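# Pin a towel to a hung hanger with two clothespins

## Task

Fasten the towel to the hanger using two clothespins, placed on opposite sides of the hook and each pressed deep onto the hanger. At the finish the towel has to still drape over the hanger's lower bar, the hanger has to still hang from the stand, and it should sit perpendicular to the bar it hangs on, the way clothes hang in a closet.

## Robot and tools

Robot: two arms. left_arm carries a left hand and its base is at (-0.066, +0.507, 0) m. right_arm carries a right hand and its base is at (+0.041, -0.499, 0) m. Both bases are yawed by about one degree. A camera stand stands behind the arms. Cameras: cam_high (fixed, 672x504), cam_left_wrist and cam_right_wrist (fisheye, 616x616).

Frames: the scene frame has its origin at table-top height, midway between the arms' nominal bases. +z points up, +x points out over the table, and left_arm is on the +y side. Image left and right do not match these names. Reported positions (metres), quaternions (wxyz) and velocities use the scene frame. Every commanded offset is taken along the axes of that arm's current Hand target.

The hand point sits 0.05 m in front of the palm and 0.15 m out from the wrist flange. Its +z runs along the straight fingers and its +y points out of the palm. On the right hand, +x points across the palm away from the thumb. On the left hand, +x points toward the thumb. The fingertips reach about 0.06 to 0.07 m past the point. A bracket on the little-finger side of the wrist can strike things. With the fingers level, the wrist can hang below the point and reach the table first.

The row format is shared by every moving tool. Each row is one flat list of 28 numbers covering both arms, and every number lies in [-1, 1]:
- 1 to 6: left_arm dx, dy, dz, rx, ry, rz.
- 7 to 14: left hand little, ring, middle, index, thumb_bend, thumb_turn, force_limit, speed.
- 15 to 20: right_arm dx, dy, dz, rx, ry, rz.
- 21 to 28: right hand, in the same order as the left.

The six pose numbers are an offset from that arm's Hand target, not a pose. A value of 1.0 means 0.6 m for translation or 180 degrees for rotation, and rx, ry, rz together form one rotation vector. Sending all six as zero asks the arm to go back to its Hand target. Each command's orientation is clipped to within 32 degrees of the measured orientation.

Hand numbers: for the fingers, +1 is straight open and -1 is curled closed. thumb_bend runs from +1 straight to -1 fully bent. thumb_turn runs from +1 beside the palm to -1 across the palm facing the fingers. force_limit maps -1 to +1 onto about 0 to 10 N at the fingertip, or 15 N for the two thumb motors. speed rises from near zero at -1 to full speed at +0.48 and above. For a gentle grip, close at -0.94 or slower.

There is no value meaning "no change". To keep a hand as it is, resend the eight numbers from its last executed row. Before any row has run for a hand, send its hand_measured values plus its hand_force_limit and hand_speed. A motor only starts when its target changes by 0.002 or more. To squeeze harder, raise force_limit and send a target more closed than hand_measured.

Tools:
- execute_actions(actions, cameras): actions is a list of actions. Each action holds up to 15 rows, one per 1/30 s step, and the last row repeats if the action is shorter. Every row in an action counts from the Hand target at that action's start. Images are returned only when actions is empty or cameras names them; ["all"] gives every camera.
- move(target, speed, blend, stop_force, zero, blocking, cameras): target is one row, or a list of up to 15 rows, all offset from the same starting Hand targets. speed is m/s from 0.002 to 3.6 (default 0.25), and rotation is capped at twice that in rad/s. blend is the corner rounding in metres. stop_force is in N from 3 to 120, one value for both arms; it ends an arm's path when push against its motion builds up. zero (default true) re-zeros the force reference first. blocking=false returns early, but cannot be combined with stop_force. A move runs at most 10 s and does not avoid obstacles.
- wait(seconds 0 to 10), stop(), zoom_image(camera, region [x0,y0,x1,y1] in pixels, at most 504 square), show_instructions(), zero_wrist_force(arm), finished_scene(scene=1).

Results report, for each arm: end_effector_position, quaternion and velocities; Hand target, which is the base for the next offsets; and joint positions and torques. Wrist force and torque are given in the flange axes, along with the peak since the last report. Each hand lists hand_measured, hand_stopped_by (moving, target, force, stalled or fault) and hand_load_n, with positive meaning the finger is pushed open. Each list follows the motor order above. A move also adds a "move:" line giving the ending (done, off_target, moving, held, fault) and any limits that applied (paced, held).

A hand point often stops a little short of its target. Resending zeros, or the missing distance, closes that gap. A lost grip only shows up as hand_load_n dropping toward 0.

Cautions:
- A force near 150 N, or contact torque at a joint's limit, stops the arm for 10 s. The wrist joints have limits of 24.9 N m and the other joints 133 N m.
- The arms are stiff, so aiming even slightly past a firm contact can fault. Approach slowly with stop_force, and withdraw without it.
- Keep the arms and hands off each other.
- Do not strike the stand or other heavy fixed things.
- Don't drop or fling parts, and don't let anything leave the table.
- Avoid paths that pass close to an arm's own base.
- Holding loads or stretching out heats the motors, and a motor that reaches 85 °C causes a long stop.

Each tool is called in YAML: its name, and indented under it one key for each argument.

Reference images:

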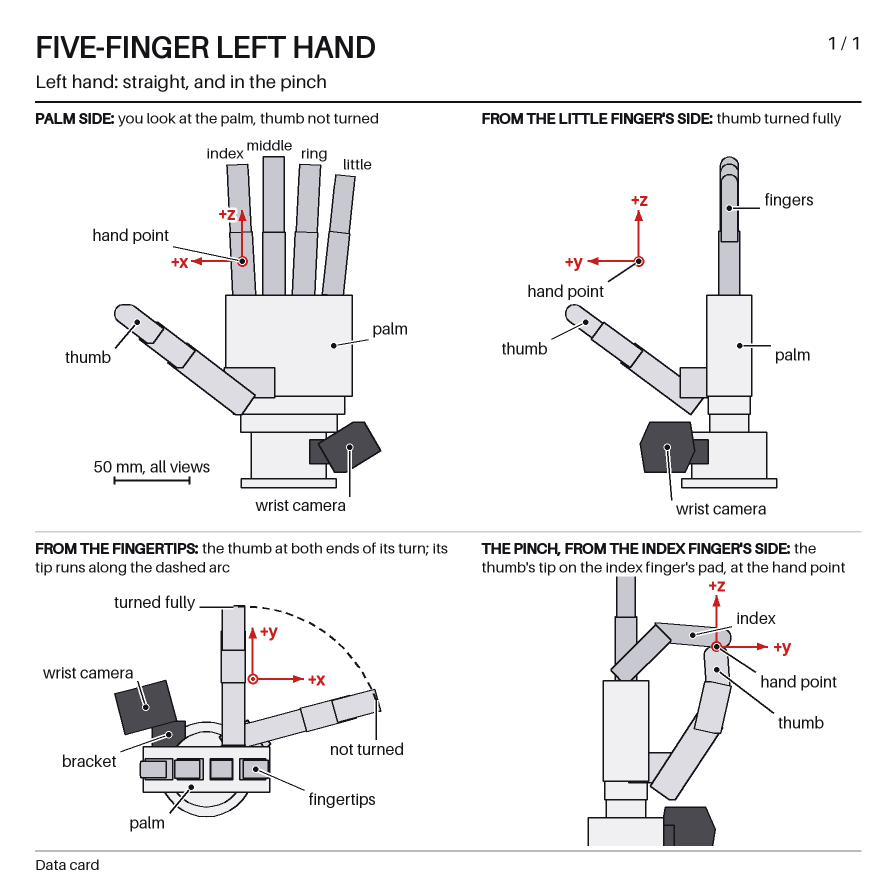

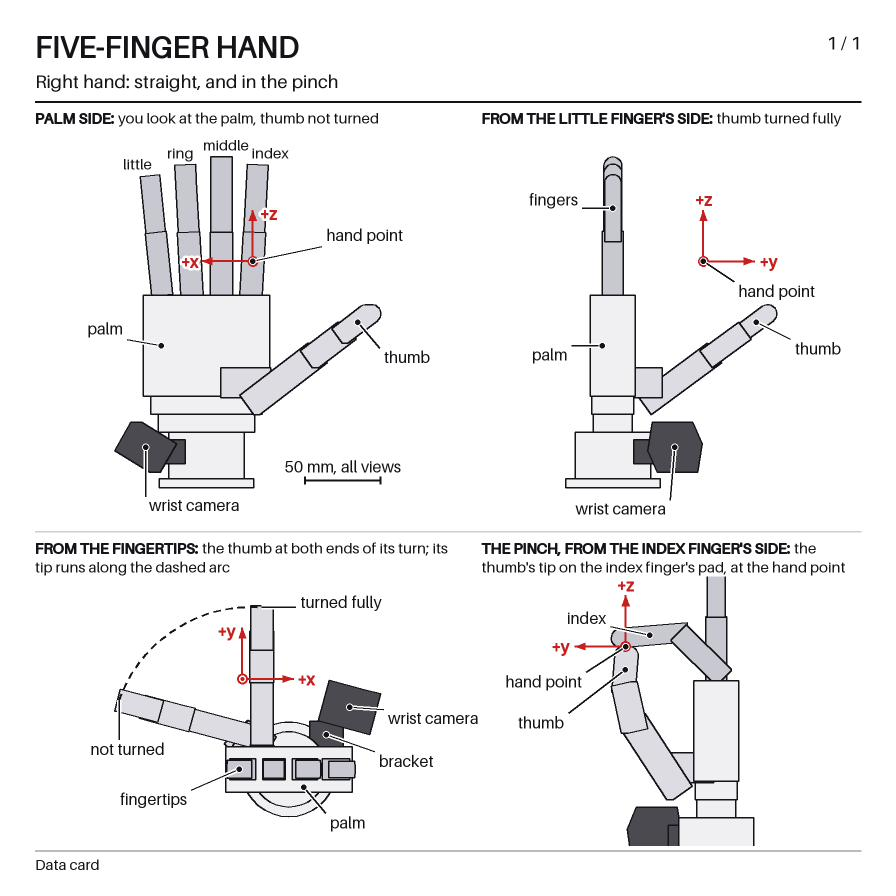

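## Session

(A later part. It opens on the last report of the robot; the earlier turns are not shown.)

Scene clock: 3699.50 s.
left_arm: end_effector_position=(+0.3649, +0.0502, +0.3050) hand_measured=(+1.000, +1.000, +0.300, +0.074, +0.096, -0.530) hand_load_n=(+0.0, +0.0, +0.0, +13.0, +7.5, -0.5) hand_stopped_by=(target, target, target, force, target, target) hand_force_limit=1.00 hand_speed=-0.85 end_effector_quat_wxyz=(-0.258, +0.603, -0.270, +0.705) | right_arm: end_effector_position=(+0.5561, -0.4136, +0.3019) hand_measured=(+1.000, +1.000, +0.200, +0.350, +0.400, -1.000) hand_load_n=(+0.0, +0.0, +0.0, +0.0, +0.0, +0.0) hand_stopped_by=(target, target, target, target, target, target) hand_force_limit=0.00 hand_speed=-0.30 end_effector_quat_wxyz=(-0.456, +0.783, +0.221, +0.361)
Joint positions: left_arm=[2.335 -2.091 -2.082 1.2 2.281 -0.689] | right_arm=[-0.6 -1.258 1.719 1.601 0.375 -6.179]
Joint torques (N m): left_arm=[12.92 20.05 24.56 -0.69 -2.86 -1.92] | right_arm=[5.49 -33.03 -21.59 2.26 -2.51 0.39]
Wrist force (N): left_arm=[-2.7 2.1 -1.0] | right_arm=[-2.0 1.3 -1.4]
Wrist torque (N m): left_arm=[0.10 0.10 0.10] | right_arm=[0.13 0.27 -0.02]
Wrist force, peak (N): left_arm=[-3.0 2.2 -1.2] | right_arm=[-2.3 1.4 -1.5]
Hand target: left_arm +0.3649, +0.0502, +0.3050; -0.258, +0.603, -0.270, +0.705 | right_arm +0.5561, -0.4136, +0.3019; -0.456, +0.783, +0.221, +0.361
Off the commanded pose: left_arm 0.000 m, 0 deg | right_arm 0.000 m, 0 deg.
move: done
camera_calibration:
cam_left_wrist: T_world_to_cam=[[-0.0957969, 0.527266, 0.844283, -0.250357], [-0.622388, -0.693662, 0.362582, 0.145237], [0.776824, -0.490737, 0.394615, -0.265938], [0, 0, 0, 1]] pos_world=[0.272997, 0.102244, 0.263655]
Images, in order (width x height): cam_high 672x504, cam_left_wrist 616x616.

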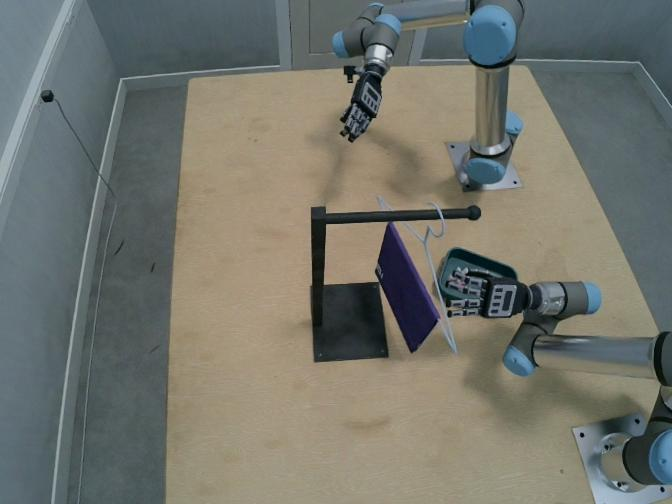

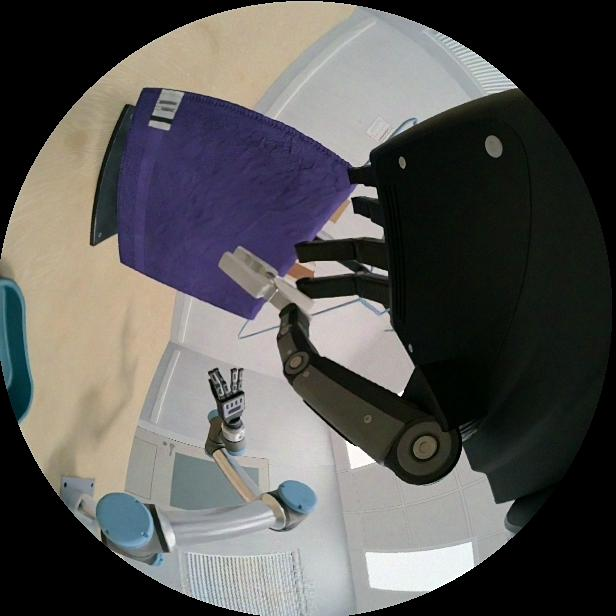

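move:
  target: [-0.0071,0.0018,0.0495,0,0,0,1,1,0.3,-0.02,0.09,-0.53,1.0,-0.85,0,0,0,0,0,0,1,1,0.2,0.35,0.4,-1,0,-0.3]
  speed: 0.03
  stop_force: 3
  cameras: ["cam_high","cam_left_wrist"]

zoom_image:
  camera: "cam_high"
  region: [370, 190, 490, 370]

Scene clock: 3705.47 s.
left_arm: end_effector_position=(+0.3949, +0.0503, +0.3050) hand_measured=(+1.000, +1.000, +0.300, +0.074, +0.096, -0.530) hand_load_n=(+0.0, +0.0, +0.0, +12.5, +7.5, -0.5) hand_stopped_by=(target, target, target, force, target, target) hand_force_limit=1.00 hand_speed=-0.85 end_effector_quat_wxyz=(-0.258, +0.603, -0.270, +0.705) | right_arm: end_effector_position=(+0.5561, -0.4136, +0.3019) hand_measured=(+1.000, +1.000, +0.200, +0.350, +0.400, -1.000) hand_load_n=(+0.0, +0.0, +0.0, +0.0, +0.0, +0.0) hand_stopped_by=(target, target, target, target, target, target) hand_force_limit=0.00 hand_speed=-0.30 end_effector_quat_wxyz=(-0.456, +0.783, +0.221, +0.361)
Joint positions: left_arm=[2.387 -2.111 -2.042 1.173 2.23 -0.7] | right_arm=[-0.6 -1.258 1.719 1.601 0.375 -6.179]
Joint torques (N m): left_arm=[11.86 20.15 23.64 -0.59 -2.71 -1.93] | right_arm=[6.42 -31.94 -21.92 2.39 -2.49 0.21]
Wrist force (N): left_arm=[-2.9 2.1 -1.1] | right_arm=[-1.9 1.3 -1.6]
Wrist torque (N m): left_arm=[0.10 0.12 0.09] | right_arm=[0.14 0.27 -0.01]
Wrist force, peak (N): left_arm=[-3.0 2.2 -1.3] | right_arm=[-2.1 1.4 -1.6]
Hand target: left_arm +0.3949, +0.0503, +0.3050; -0.258, +0.603, -0.270, +0.705 | right_arm +0.5561, -0.4136, +0.3019; -0.456, +0.783, +0.221, +0.361
Off the commanded pose: left_arm 0.000 m, 0 deg | right_arm 0.000 m, 0 deg.
move: done
camera_calibration:
cam_left_wrist: T_world_to_cam=[[-0.0957969, 0.527266, 0.844283, -0.247483], [-0.622388, -0.693662, 0.362582, 0.163908], [0.776824, -0.490737, 0.394615, -0.289243], [0, 0, 0, 1]] pos_world=[0.302997, 0.102244, 0.263655]
Images, in order (width x height): cam_high 672x504, cam_left_wrist 616x616.

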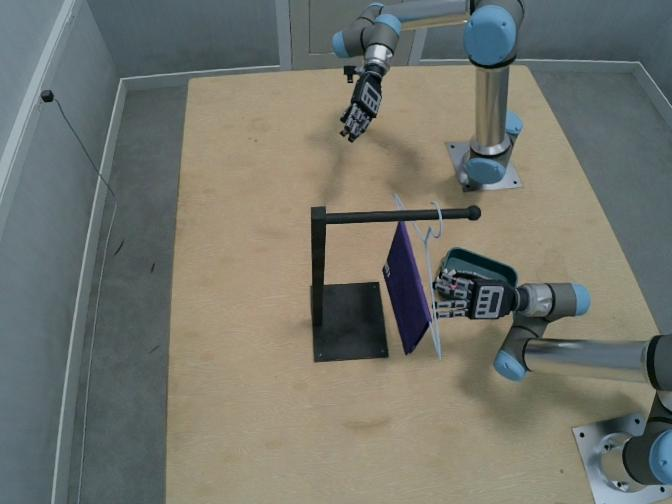

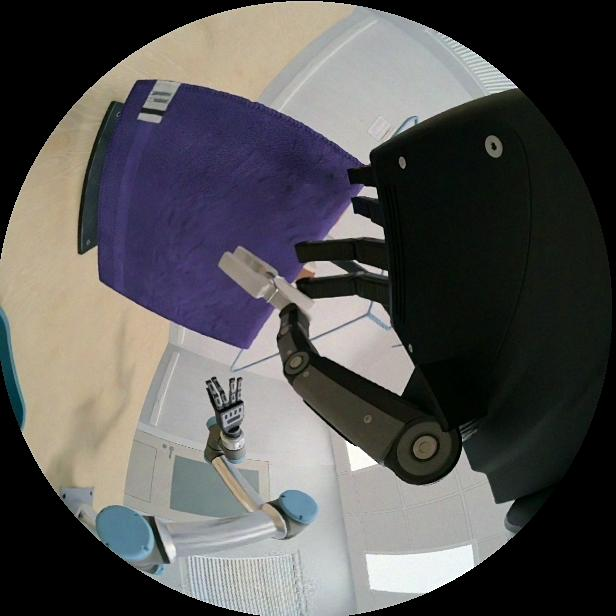

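Scaled by 2.800 from the camera's 672x504 image, which has a finer 960x720 frame.

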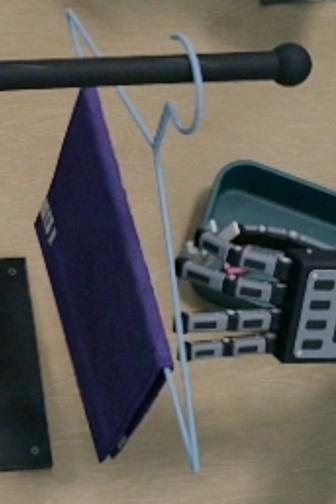

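move:
  target: [-0.0038,0.0010,0.0264,0,0,0,1,1,0.3,-0.02,0.09,-0.53,1.0,-0.85,0,0,0,0,0,0,1,1,0.2,0.35,0.4,-1,0,-0.3]
  speed: 0.03
  stop_force: 3

move:
  target: [0.0119,-0.0030,-0.0824,0,0,0,1,1,0.3,-0.02,0.09,-0.53,1.0,-0.85,0,0,0,0,0,0,1,1,0.2,0.35,0.4,-1,0,-0.3]
  speed: 0.04
  cameras: ["cam_high","cam_left_wrist"]

zoom_image:
  camera: "cam_high"
  region: [370, 190, 490, 370]

Scene clock: 3711.63 s.
left_arm: end_effector_position=(+0.4109, +0.0503, +0.3050) hand_measured=(+1.000, +1.000, +0.300, +0.074, +0.096, -0.530) hand_load_n=(+0.0, +0.0, +0.0, +13.0, +7.5, +0.0) hand_stopped_by=(target, target, target, force, target, target) hand_force_limit=1.00 hand_speed=-0.85 end_effector_quat_wxyz=(-0.258, +0.603, -0.270, +0.705) | right_arm: end_effector_position=(+0.5561, -0.4136, +0.3019) hand_measured=(+1.000, +1.000, +0.200, +0.350, +0.400, -1.000) hand_load_n=(+0.0, +0.0, +0.0, +0.0, +0.0, +0.0) hand_stopped_by=(target, target, target, target, target, target) hand_force_limit=0.00 hand_speed=-0.30 end_effector_quat_wxyz=(-0.456, +0.783, +0.221, +0.361)
Joint positions: left_arm=[2.412 -2.123 -2.018 1.158 2.205 -0.705] | right_arm=[-0.6 -1.258 1.719 1.601 0.375 -6.179]
Joint torques (N m): left_arm=[12.5 21.99 24.09 -0.7 -2.94 -1.89] | right_arm=[6.53 -33.29 -21.76 2.52 -2.43 0.28]
Wrist force (N): left_arm=[-2.9 2.0 -1.0] | right_arm=[-2.0 1.4 -1.3]
Wrist torque (N m): left_arm=[0.10 0.12 0.09] | right_arm=[0.13 0.26 -0.02]
Wrist force, peak (N): left_arm=[-3.1 2.3 -1.3] | right_arm=[-2.1 1.3 -1.7]
Hand target: left_arm +0.4109, +0.0503, +0.3050; -0.258, +0.603, -0.270, +0.705 | right_arm +0.5561, -0.4136, +0.3019; -0.456, +0.783, +0.221, +0.361
Off the commanded pose: left_arm 0.000 m, 0 deg | right_arm 0.000 m, 0 deg.
move: done

Scene clock: 3713.23 s.
left_arm: end_effector_position=(+0.3610, +0.0502, +0.3051) hand_measured=(+1.000, +1.000, +0.300, +0.074, +0.096, -0.530) hand_load_n=(+0.0, +0.0, +0.0, +13.0, +7.5, -0.5) hand_stopped_by=(target, target, target, force, target, target) hand_force_limit=1.00 hand_speed=-0.85 end_effector_quat_wxyz=(-0.258, +0.603, -0.270, +0.705) | right_arm: end_effector_position=(+0.5561, -0.4136, +0.3019) hand_measured=(+1.000, +1.000, +0.200, +0.350, +0.400, -1.000) hand_load_n=(+0.0, +0.0, +0.0, +0.0, +0.0, +0.0) hand_stopped_by=(target, target, target, target, target, target) hand_force_limit=0.00 hand_speed=-0.30 end_effector_quat_wxyz=(-0.456, +0.783, +0.221, +0.361)
Joint positions: left_arm=[2.328 -2.089 -2.087 1.204 2.288 -0.687] | right_arm=[-0.6 -1.258 1.719 1.601 0.375 -6.179]
Joint torques (N m): left_arm=[-13.07 45.6 -3.04 2.15 2.61 2.34] | right_arm=[7.79 -33.06 -22.18 2.61 -2.47 0.3]
Wrist force (N): left_arm=[-2.8 2.0 -1.0] | right_arm=[-2.0 1.4 -1.3]
Wrist torque (N m): left_arm=[0.09 0.12 -0.08] | right_arm=[0.15 0.27 -0.02]
Wrist force, peak (N): left_arm=[-2.8 2.3 -1.2] | right_arm=[-2.1 1.7 -1.4]
Hand target: left_arm +0.3610, +0.0502, +0.3051; -0.258, +0.603, -0.270, +0.705 | right_arm +0.5561, -0.4136, +0.3019; -0.456, +0.783, +0.221, +0.361
Off the commanded pose: left_arm 0.000 m, 0 deg | right_arm 0.000 m, 0 deg.
move: done
camera_calibration:
cam_left_wrist: T_world_to_cam=[[-0.0957969, 0.527266, 0.844283, -0.250677], [-0.622388, -0.693662, 0.362582, 0.14274], [0.776824, -0.490737, 0.394615, -0.262958], [0, 0, 0, 1]] pos_world=[0.269097, 0.102144, 0.263655]
Images, in order (width x height): cam_high 672x504, cam_left_wrist 616x616.

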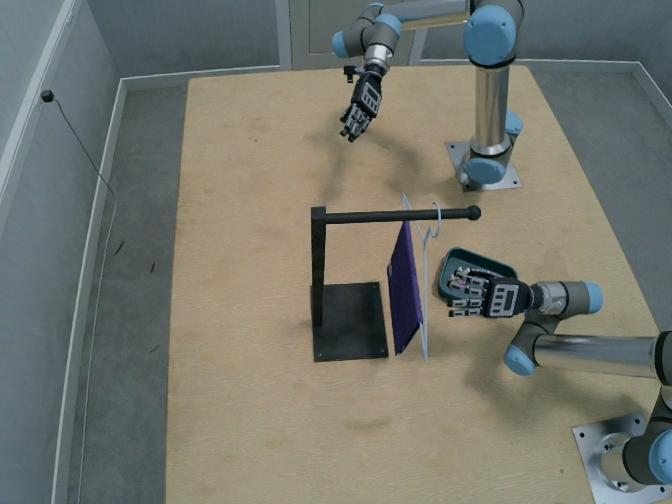

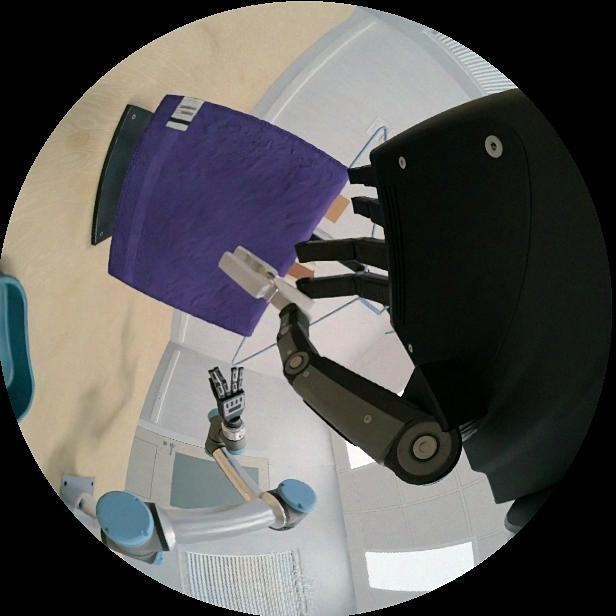

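Scaled by 2.800 from the camera's 672x504 image, which has a finer 960x720 frame.

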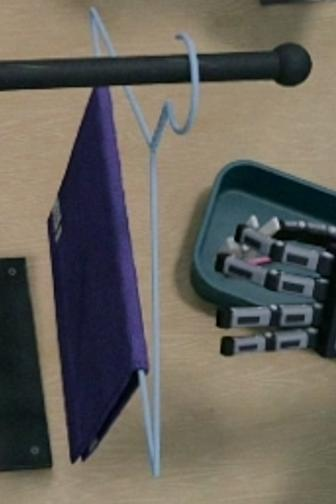

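move:
  target: [0,0,0,-0.0158,0.0153,-0.0028,-1,-1,-0.5,-0.02,0.09,-0.53,1.0,-0.5,0,0,0,0,0,0,1,1,0.2,0.35,0.4,-1,0,-0.3]
  speed: 0.1
  cameras: ["cam_left_wrist"]

Scene clock: 3745.80 s.
left_arm: end_effector_position=(+0.3610, +0.0502, +0.3051) hand_measured=(-1.000, -1.000, -0.500, +0.074, +0.096, -0.530) hand_load_n=(+0.0, +0.0, +0.0, +13.0, +7.5, -0.5) hand_stopped_by=(target, target, target, force, target, target) hand_force_limit=1.00 hand_speed=-0.50 end_effector_quat_wxyz=(-0.233, +0.593, -0.291, +0.714) | right_arm: end_effector_position=(+0.5561, -0.4136, +0.3019) hand_measured=(+1.000, +1.000, +0.200, +0.350, +0.400, -1.000) hand_load_n=(+0.0, +0.0, +0.0, +0.0, +0.0, +0.0) hand_stopped_by=(target, target, target, target, target, target) hand_force_limit=0.00 hand_speed=-0.30 end_effector_quat_wxyz=(-0.456, +0.783, +0.221, +0.361)
Joint positions: left_arm=[2.371 -2.07 -2.127 1.211 2.177 -0.71] | right_arm=[-0.6 -1.258 1.719 1.601 0.375 -6.179]
Joint torques (N m): left_arm=[11.22 43.78 -1.41 1.91 -2.91 -1.82] | right_arm=[7.25 -33.64 -22.33 2.79 -2.48 0.42]
Wrist force (N): left_arm=[-2.9 1.9 -1.0] | right_arm=[-1.9 1.3 -1.7]
Wrist torque (N m): left_arm=[0.08 0.14 0.09] | right_arm=[0.15 0.27 -0.01]
Wrist force, peak (N): left_arm=[-3.0 2.2 -1.1] | right_arm=[-2.1 1.8 -1.4]
Hand target: left_arm +0.3610, +0.0502, +0.3051; -0.233, +0.593, -0.291, +0.714 | right_arm +0.5561, -0.4136, +0.3019; -0.456, +0.783, +0.221, +0.361
Off the commanded pose: left_arm 0.000 m, 0 deg | right_arm 0.000 m, 0 deg.
move: done
camera_calibration:
cam_left_wrist: T_world_to_cam=[[-0.0587985, 0.532595, 0.844325, -0.264315], [-0.669096, -0.648711, 0.362608, 0.157287], [0.740846, -0.543614, 0.394501, -0.247198], [0, 0, 0, 1]] pos_world=[0.272834, 0.108426, 0.263655]
Images, in order (width x height): cam_left_wrist 616x616.

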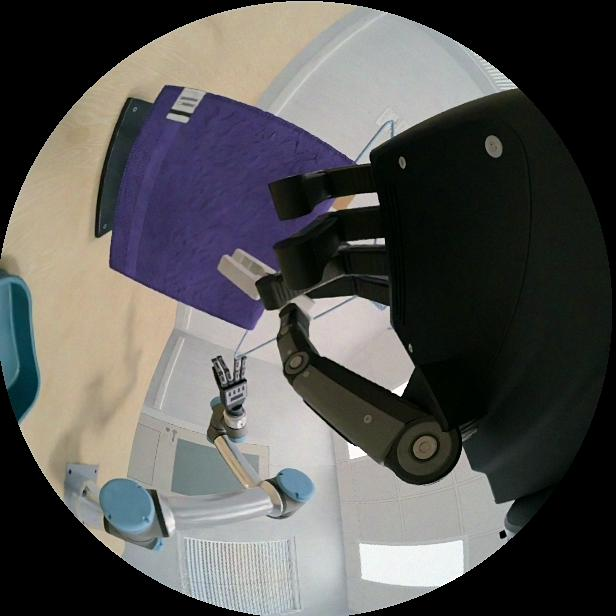

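move:
  target:
    - [0.1167,-0.0282,0.0969,0,0,0,-1,-1,-0.5,-0.02,0.09,-0.53,1.0,-0.5,0,0,0,0,0,0,1,1,0.2,0.35,0.4,-1,0,-0.3]
    - [0.1020,-0.0292,0.1723,0,0,0,-1,-1,-0.5,-0.02,0.09,-0.53,1.0,-0.5,0,0,0,0,0,0,1,1,0.2,0.35,0.4,-1,0,-0.3]
  speed: [0.08,0.03]
  cameras: ["cam_left_wrist","cam_high"]

zoom_image:
  camera: "cam_high"
  region: [400, 220, 450, 270]

zoom_image:
  camera: "cam_left_wrist"
  region: [190, 220, 310, 340]

Scene clock: 3760.47 s.
left_arm: end_effector_position=(+0.4511, +0.0070, +0.3738) hand_measured=(-1.000, -1.000, -0.500, +0.074, +0.096, -0.530) hand_load_n=(+0.0, +0.0, +0.0, +13.0, +7.5, -0.5) hand_stopped_by=(target, target, target, force, target, target) hand_force_limit=1.00 hand_speed=-0.50 end_effector_quat_wxyz=(-0.233, +0.593, -0.291, +0.714) | right_arm: end_effector_position=(+0.5561, -0.4136, +0.3019) hand_measured=(+1.000, +1.000, +0.200, +0.350, +0.400, -1.000) hand_load_n=(+0.0, +0.0, +0.0, +0.0, +0.0, +0.0) hand_stopped_by=(target, target, target, target, target, target) hand_force_limit=0.00 hand_speed=-0.30 end_effector_quat_wxyz=(-0.456, +0.783, +0.221, +0.361)
Joint positions: left_arm=[2.434 -2.067 -1.845 0.919 2.114 -0.722] | right_arm=[-0.6 -1.258 1.719 1.601 0.375 -6.179]
Joint torques (N m): left_arm=[10.36 23.27 26.48 -0.68 -3.07 -1.9] | right_arm=[7.79 -32.21 -22.16 2.83 -2.59 0.47]
Wrist force (N): left_arm=[-2.8 1.9 -1.1] | right_arm=[-2.0 1.3 -1.4]
Wrist torque (N m): left_arm=[0.09 0.11 0.11] | right_arm=[0.14 0.27 -0.02]
Wrist force, peak (N): left_arm=[-3.1 2.1 -1.5] | right_arm=[-2.2 1.4 -1.7]
Hand target: left_arm +0.4512, +0.0070, +0.3738; -0.233, +0.593, -0.291, +0.714 | right_arm +0.5561, -0.4136, +0.3019; -0.456, +0.783, +0.221, +0.361
Off the commanded pose: left_arm 0.000 m, 0 deg | right_arm 0.000 m, 0 deg.
move: done
camera_calibration:
cam_left_wrist: T_world_to_cam=[[-0.0587985, 0.532595, 0.844325, -0.294093], [-0.669096, -0.648711, 0.362608, 0.164667], [0.740846, -0.543614, 0.394501, -0.364648], [0, 0, 0, 1]] pos_world=[0.363034, 0.0652264, 0.332455]
Images, in order (width x height): cam_high 672x504, cam_left_wrist 616x616.

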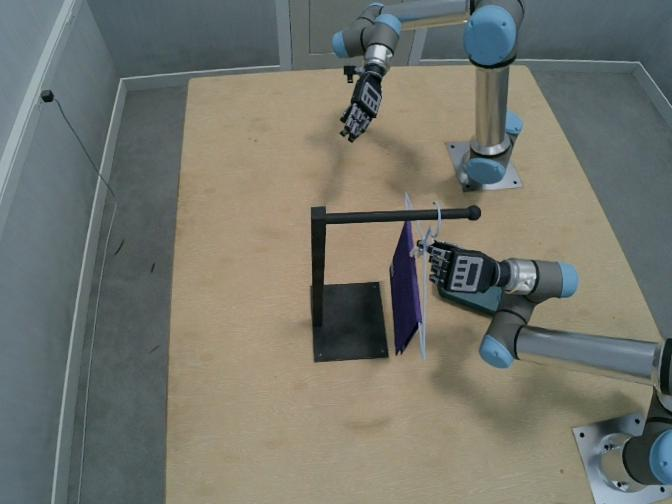

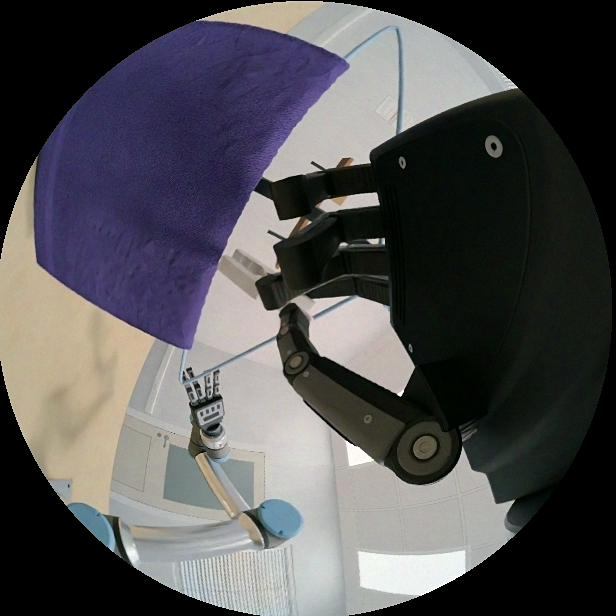

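Scaled by 10.080 from the camera's 672x504 image, which has a finer 960x720 frame.

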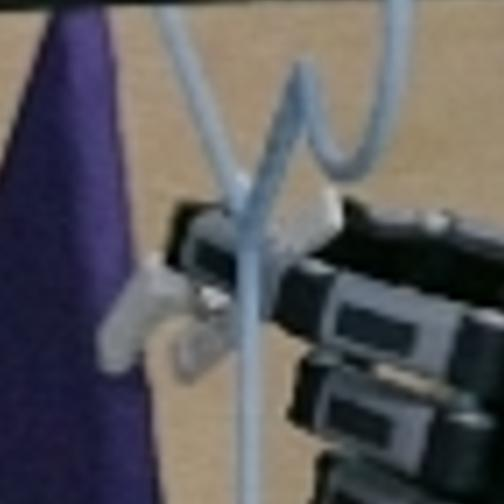

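Scaled by 4.200 from the camera's 616x616 image, which has a finer 880x880 frame.

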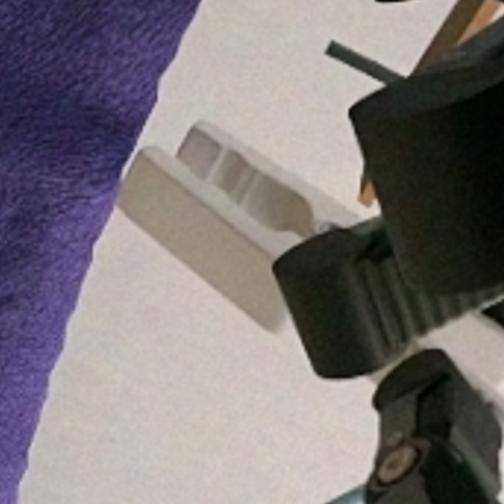

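zoom_image:
  camera: "cam_high"
  region: [405, 240, 430, 265]

Scaled by 20.160 from the camera's 672x504 image, which has a finer 960x720 frame.

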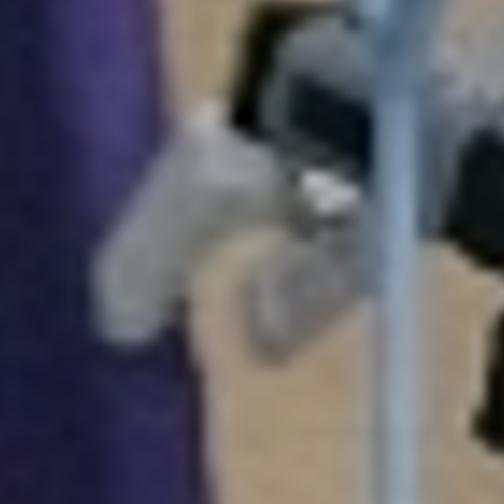

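move:
  target:
    - [-0.00095,-0.00007,0.0049,0,0,0,-1,-1,-0.5,-0.02,0.09,-0.53,1.0,-0.5,0,0,0,0,0,0,1,1,0.2,0.35,0.4,-1,0,-0.3]
    - [-0.0128,0.0110,0.0091,0,0,0,-1,-1,-0.5,-0.02,0.09,-0.53,1.0,-0.5,0,0,0,0,0,0,1,1,0.2,0.35,0.4,-1,0,-0.3]
  speed: 0.02
  cameras: ["cam_left_wrist","cam_high"]

zoom_image:
  camera: "cam_high"
  region: [405, 240, 430, 265]

zoom_image:
  camera: "cam_left_wrist"
  region: [200, 230, 280, 310]

Scene clock: 3778.03 s.
left_arm: end_effector_position=(+0.4579, +0.0067, +0.3646) hand_measured=(-1.000, -1.000, -0.500, +0.074, +0.096, -0.530) hand_load_n=(+0.0, +0.0, +0.0, +13.0, +7.5, -1.0) hand_stopped_by=(target, target, target, force, target, target) hand_force_limit=1.00 hand_speed=-0.50 end_effector_quat_wxyz=(-0.233, +0.593, -0.291, +0.714) | right_arm: end_effector_position=(+0.5561, -0.4136, +0.3019) hand_measured=(+1.000, +1.000, +0.200, +0.350, +0.400, -1.000) hand_load_n=(-0.5, +0.0, +0.0, +0.0, +0.0, +0.0) hand_stopped_by=(target, target, target, target, target, target) hand_force_limit=0.00 hand_speed=-0.30 end_effector_quat_wxyz=(-0.456, +0.783, +0.221, +0.361)
Joint positions: left_arm=[2.443 -2.09 -1.838 0.934 2.106 -0.723] | right_arm=[-0.6 -1.258 1.719 1.601 0.375 -6.179]
Joint torques (N m): left_arm=[11.66 22.8 27.58 2.05 -3.02 -1.94] | right_arm=[7.52 -32.46 -22.5 2.95 -2.5 0.63]
Wrist force (N): left_arm=[-2.7 2.0 -1.1] | right_arm=[-2.0 1.3 -1.5]
Wrist torque (N m): left_arm=[0.11 0.10 0.12] | right_arm=[0.14 0.27 -0.02]
Wrist force, peak (N): left_arm=[-3.0 1.9 -1.2] | right_arm=[-2.1 1.5 -1.6]
Hand target: left_arm +0.4580, +0.0067, +0.3645; -0.233, +0.593, -0.291, +0.714 | right_arm +0.5561, -0.4136, +0.3019; -0.456, +0.783, +0.221, +0.361
Off the commanded pose: left_arm 0.000 m, 0 deg | right_arm 0.000 m, 0 deg.
move: done
camera_calibration:
cam_left_wrist: T_world_to_cam=[[-0.0587985, 0.532595, 0.844325, -0.285681], [-0.669096, -0.648711, 0.362608, 0.172395], [0.740846, -0.543614, 0.394501, -0.36618], [0, 0, 0, 1]] pos_world=[0.369834, 0.0649264, 0.323155]
Images, in order (width x height): cam_high 672x504, cam_left_wrist 616x616.

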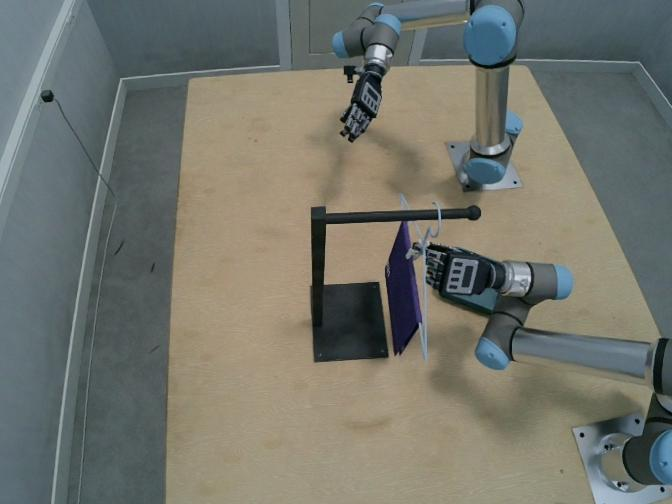

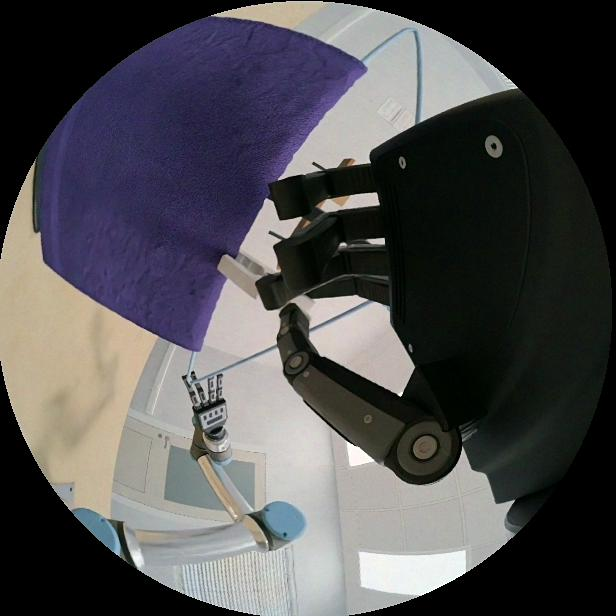

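Scaled by 20.160 from the camera's 672x504 image, which has a finer 960x720 frame.

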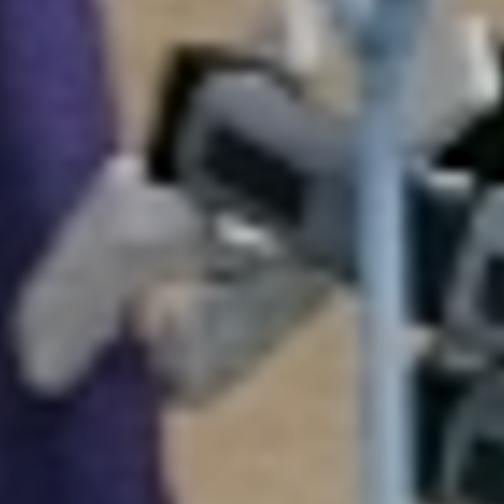

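Scaled by 6.300 from the camera's 616x616 image, which has a finer 880x880 frame.

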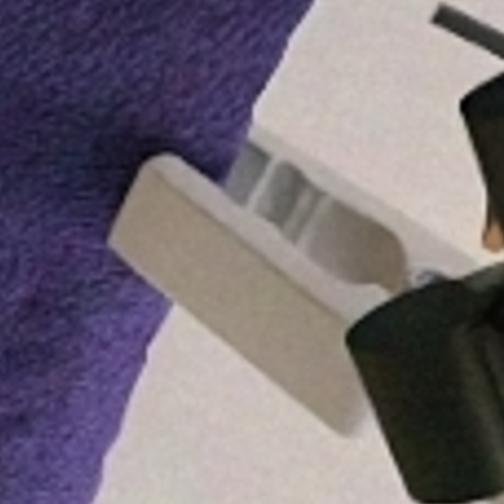

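move:
  target: [-0.0095,0.0087,0.0034,0,0,0,-1,-1,-0.5,-0.02,0.09,-0.53,1.0,-0.5,0,0,0,0,0,0,1,1,0.2,0.35,0.4,-1,0,-0.3]
  speed: 0.01
  stop_force: 4
  cameras: ["cam_left_wrist","cam_high"]

zoom_image:
  camera: "cam_high"
  region: [400, 235, 435, 270]

zoom_image:
  camera: "cam_left_wrist"
  region: [200, 230, 280, 310]

Scene clock: 3786.93 s.
left_arm: end_effector_position=(+0.4610, +0.0065, +0.3571) hand_measured=(-1.000, -1.000, -0.500, +0.074, +0.096, -0.530) hand_load_n=(+0.0, +0.0, +0.0, +13.0, +7.5, -0.5) hand_stopped_by=(target, target, target, force, target, target) hand_force_limit=1.00 hand_speed=-0.50 end_effector_quat_wxyz=(-0.233, +0.593, -0.291, +0.714) | right_arm: end_effector_position=(+0.5561, -0.4136, +0.3019) hand_measured=(+1.000, +1.000, +0.200, +0.350, +0.400, -1.000) hand_load_n=(+0.0, +0.0, +0.0, +0.0, +0.0, +0.0) hand_stopped_by=(target, target, target, target, target, target) hand_force_limit=0.00 hand_speed=-0.30 end_effector_quat_wxyz=(-0.456, +0.783, +0.221, +0.361)
Joint positions: left_arm=[2.447 -2.107 -1.836 0.949 2.102 -0.724] | right_arm=[-0.6 -1.258 1.719 1.601 0.375 -6.179]
Joint torques (N m): left_arm=[11.45 24.48 27.02 2.11 -2.99 -1.83] | right_arm=[7.82 -32.67 -21.73 2.89 -2.48 0.3]
Wrist force (N): left_arm=[-2.8 1.8 -1.3] | right_arm=[-1.9 1.4 -1.5]
Wrist torque (N m): left_arm=[0.09 0.11 0.12] | right_arm=[0.15 0.27 -0.01]
Wrist force, peak (N): left_arm=[-3.0 2.2 -1.0] | right_arm=[-2.1 1.4 -1.7]
Hand target: left_arm +0.4610, +0.0065, +0.3571; -0.233, +0.593, -0.291, +0.714 | right_arm +0.5561, -0.4136, +0.3019; -0.456, +0.783, +0.221, +0.361
Off the commanded pose: left_arm 0.000 m, 0 deg | right_arm 0.000 m, 0 deg.
move: done
camera_calibration:
cam_left_wrist: T_world_to_cam=[[-0.0587985, 0.532595, 0.844325, -0.279066], [-0.669096, -0.648711, 0.362608, 0.176992], [0.740846, -0.543614, 0.394501, -0.365553], [0, 0, 0, 1]] pos_world=[0.372834, 0.0647264, 0.315655]
Images, in order (width x height): cam_high 672x504, cam_left_wrist 616x616.

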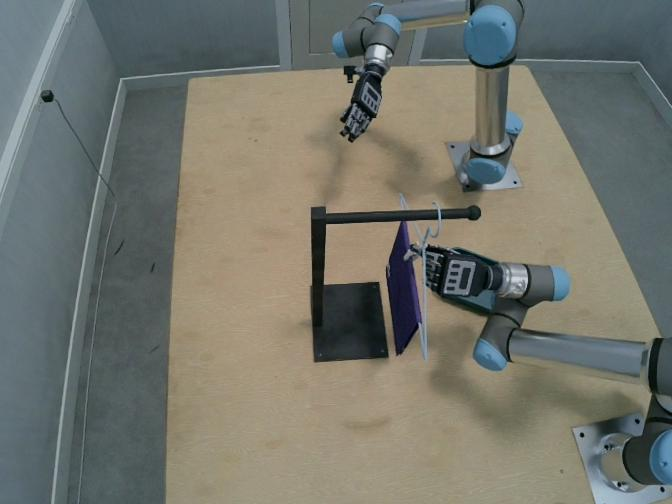

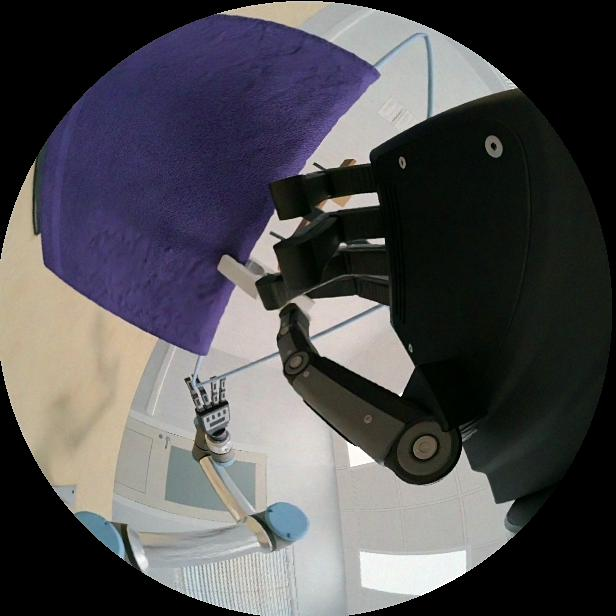

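Scaled by 14.400 from the camera's 672x504 image, which has a finer 960x720 frame.

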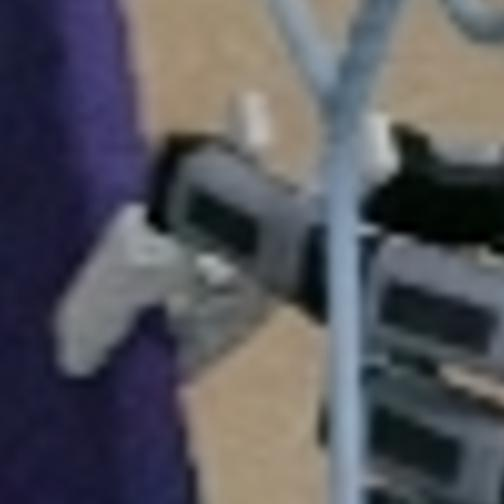

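Scaled by 6.300 from the camera's 616x616 image, which has a finer 880x880 frame.

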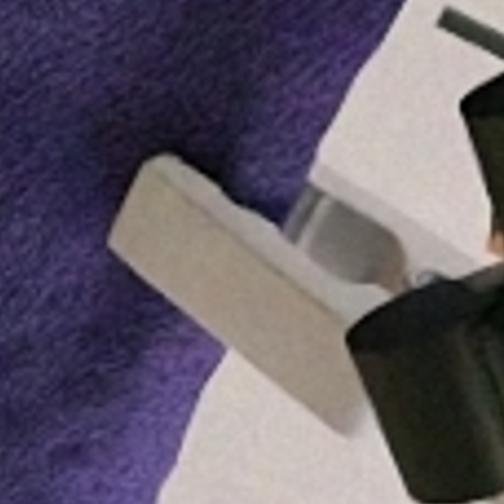

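move:
  target: [-0.0095,0.0087,0.0034,0,0,0,-1,-1,-0.5,-0.02,0.09,-0.53,1.0,-0.5,0,0,0,0,0,0,1,1,0.2,0.35,0.4,-1,0,-0.3]
  speed: 0.01
  stop_force: 4
  cameras: ["cam_left_wrist","cam_high"]

zoom_image:
  camera: "cam_high"
  region: [400, 235, 435, 270]

zoom_image:
  camera: "cam_left_wrist"
  region: [200, 230, 280, 310]

Scene clock: 3793.17 s.
left_arm: end_effector_position=(+0.4640, +0.0063, +0.3497) hand_measured=(-1.000, -1.000, -0.500, +0.074, +0.096, -0.530) hand_load_n=(+0.0, +0.0, +0.0, +13.0, +7.5, -0.5) hand_stopped_by=(target, target, target, force, target, target) hand_force_limit=1.00 hand_speed=-0.50 end_effector_quat_wxyz=(-0.233, +0.593, -0.291, +0.714) | right_arm: end_effector_position=(+0.5561, -0.4136, +0.3019) hand_measured=(+1.000, +1.000, +0.200, +0.350, +0.400, -1.000) hand_load_n=(-0.5, +0.0, +0.0, +0.0, +0.0, +0.5) hand_stopped_by=(target, target, target, target, target, target) hand_force_limit=0.00 hand_speed=-0.30 end_effector_quat_wxyz=(-0.456, +0.783, +0.221, +0.361)
Joint positions: left_arm=[2.45 -2.123 -1.833 0.962 2.098 -0.725] | right_arm=[-0.6 -1.258 1.719 1.601 0.375 -6.179]
Joint torques (N m): left_arm=[11.82 23.61 27.14 2.23 -3.06 -1.7] | right_arm=[7.49 -32.8 -21.84 2.87 -2.38 0.53]
Wrist force (N): left_arm=[-2.6 2.2 -1.2] | right_arm=[-2.0 1.4 -1.5]
Wrist torque (N m): left_arm=[0.15 0.08 0.12] | right_arm=[0.15 0.27 -0.02]
Wrist force, peak (N): left_arm=[-2.8 2.1 -1.3] | right_arm=[-2.0 1.5 -1.6]
Hand target: left_arm +0.4640, +0.0063, +0.3497; -0.233, +0.593, -0.291, +0.714 | right_arm +0.5561, -0.4136, +0.3019; -0.456, +0.783, +0.221, +0.361
Off the commanded pose: left_arm 0.000 m, 0 deg | right_arm 0.000 m, 0 deg.
move: done
camera_calibration:
cam_left_wrist: T_world_to_cam=[[-0.0587985, 0.532595, 0.844325, -0.272535], [-0.669096, -0.648711, 0.362608, 0.181553], [0.740846, -0.543614, 0.394501, -0.364965], [0, 0, 0, 1]] pos_world=[0.375834, 0.0645264, 0.308255]
Images, in order (width x height): cam_high 672x504, cam_left_wrist 616x616.

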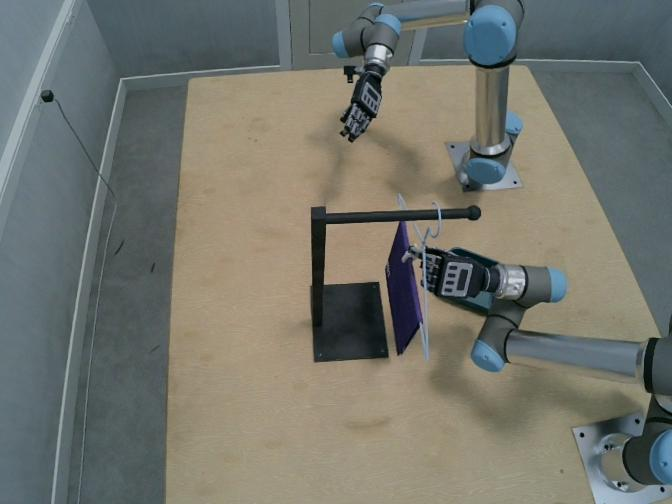

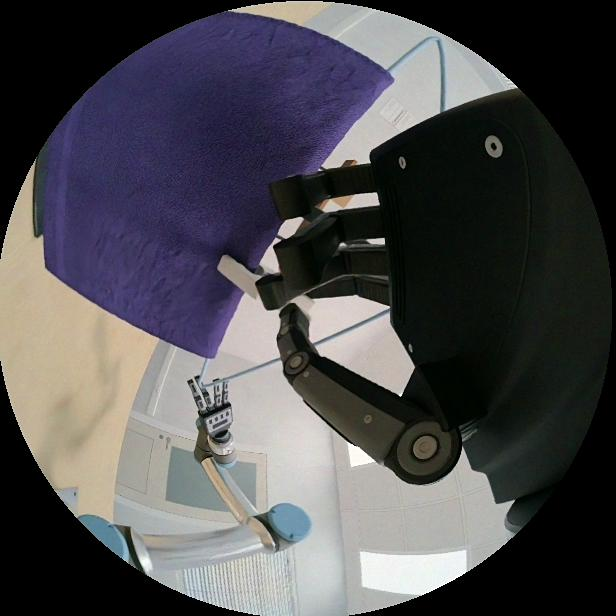

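Scaled by 14.400 from the camera's 672x504 image, which has a finer 960x720 frame.

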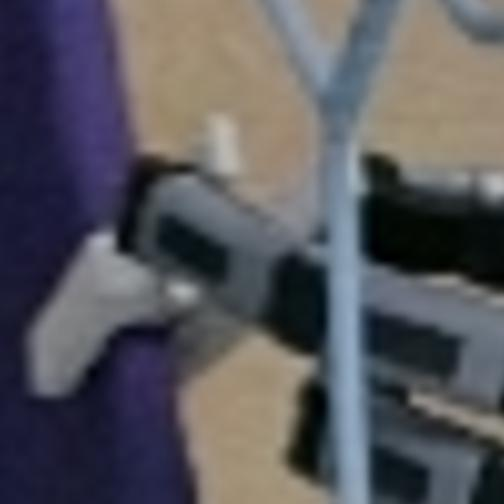

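Scaled by 6.300 from the camera's 616x616 image, which has a finer 880x880 frame.

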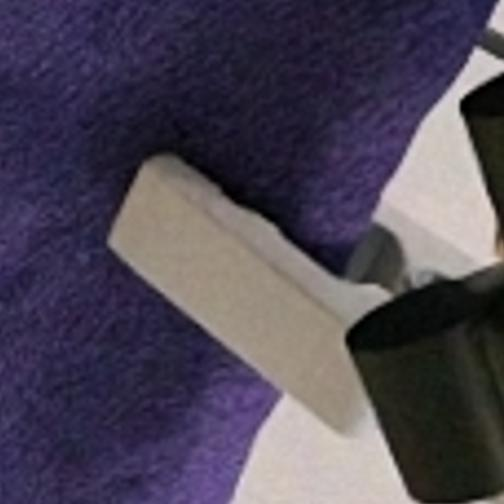

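move:
  target: [-0.0048,0.0044,0.0017,0,0,0,-1,-1,-0.5,-0.02,0.09,-0.53,1.0,-0.5,0,0,0,0,0,0,1,1,0.2,0.35,0.4,-1,0,-0.3]
  speed: 0.01
  stop_force: 4
  cameras: ["cam_left_wrist","cam_high"]

zoom_image:
  camera: "cam_high"
  region: [370, 180, 520, 300]

zoom_image:
  camera: "cam_left_wrist"
  region: [200, 230, 320, 350]

Scene clock: 3800.03 s.
left_arm: end_effector_position=(+0.4655, +0.0062, +0.3459) hand_measured=(-1.000, -1.000, -0.500, +0.074, +0.096, -0.530) hand_load_n=(+0.0, +0.5, +0.0, +13.0, +7.5, -0.5) hand_stopped_by=(target, target, target, force, target, target) hand_force_limit=1.00 hand_speed=-0.50 end_effector_quat_wxyz=(-0.233, +0.593, -0.291, +0.714) | right_arm: end_effector_position=(+0.5561, -0.4136, +0.3019) hand_measured=(+1.000, +1.000, +0.200, +0.350, +0.400, -1.000) hand_load_n=(+0.0, +0.0, +0.0, +0.0, +0.0, +0.5) hand_stopped_by=(target, target, target, target, target, target) hand_force_limit=0.00 hand_speed=-0.30 end_effector_quat_wxyz=(-0.456, +0.783, +0.221, +0.361)
Joint positions: left_arm=[2.452 -2.131 -1.832 0.969 2.097 -0.725] | right_arm=[-0.6 -1.258 1.719 1.601 0.375 -6.179]
Joint torques (N m): left_arm=[11.81 24.13 27.08 2.17 -2.85 -2.14] | right_arm=[7.6 -31.99 -21.71 2.85 -2.39 0.43]
Wrist force (N): left_arm=[-2.7 2.0 -1.1] | right_arm=[-1.9 1.3 -1.5]
Wrist torque (N m): left_arm=[0.11 0.09 0.12] | right_arm=[0.14 0.26 -0.02]
Wrist force, peak (N): left_arm=[-2.8 2.0 -1.3] | right_arm=[-2.1 1.6 -1.6]
Hand target: left_arm +0.4655, +0.0062, +0.3459; -0.233, +0.593, -0.291, +0.714 | right_arm +0.5561, -0.4136, +0.3019; -0.456, +0.783, +0.221, +0.361
Off the commanded pose: left_arm 0.000 m, 0 deg | right_arm 0.000 m, 0 deg.
move: done
camera_calibration:
cam_left_wrist: T_world_to_cam=[[-0.0587985, 0.532595, 0.844325, -0.26927], [-0.669096, -0.648711, 0.362608, 0.183833], [0.740846, -0.543614, 0.394501, -0.364671], [0, 0, 0, 1]] pos_world=[0.377334, 0.0644264, 0.304555]
Images, in order (width x height): cam_high 672x504, cam_left_wrist 616x616.

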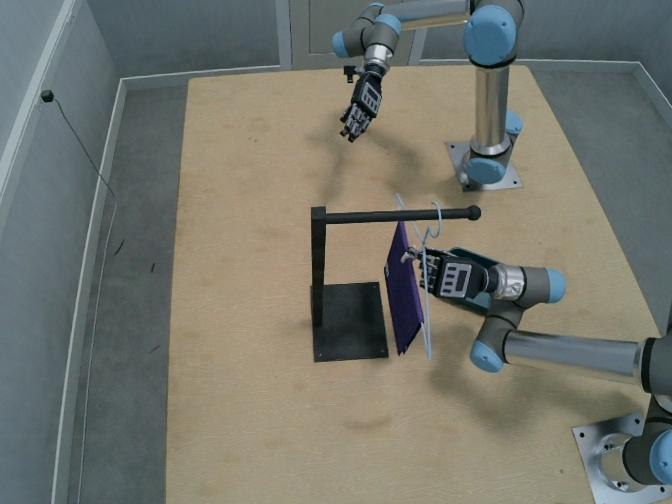

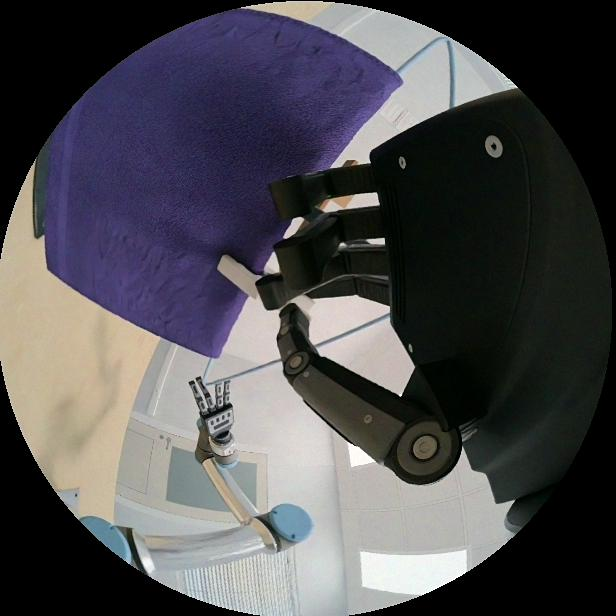

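Scaled by 3.360 from the camera's 672x504 image, which has a finer 960x720 frame.

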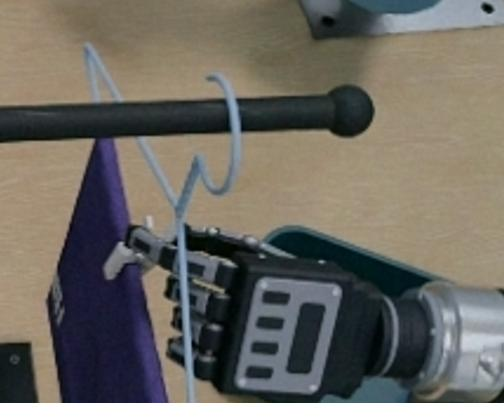

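Scaled by 4.200 from the camera's 616x616 image, which has a finer 880x880 frame.

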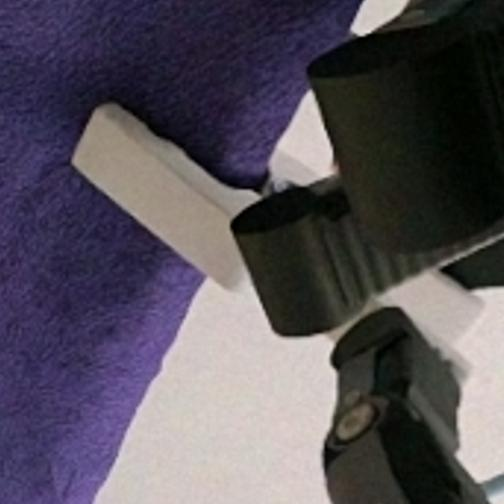

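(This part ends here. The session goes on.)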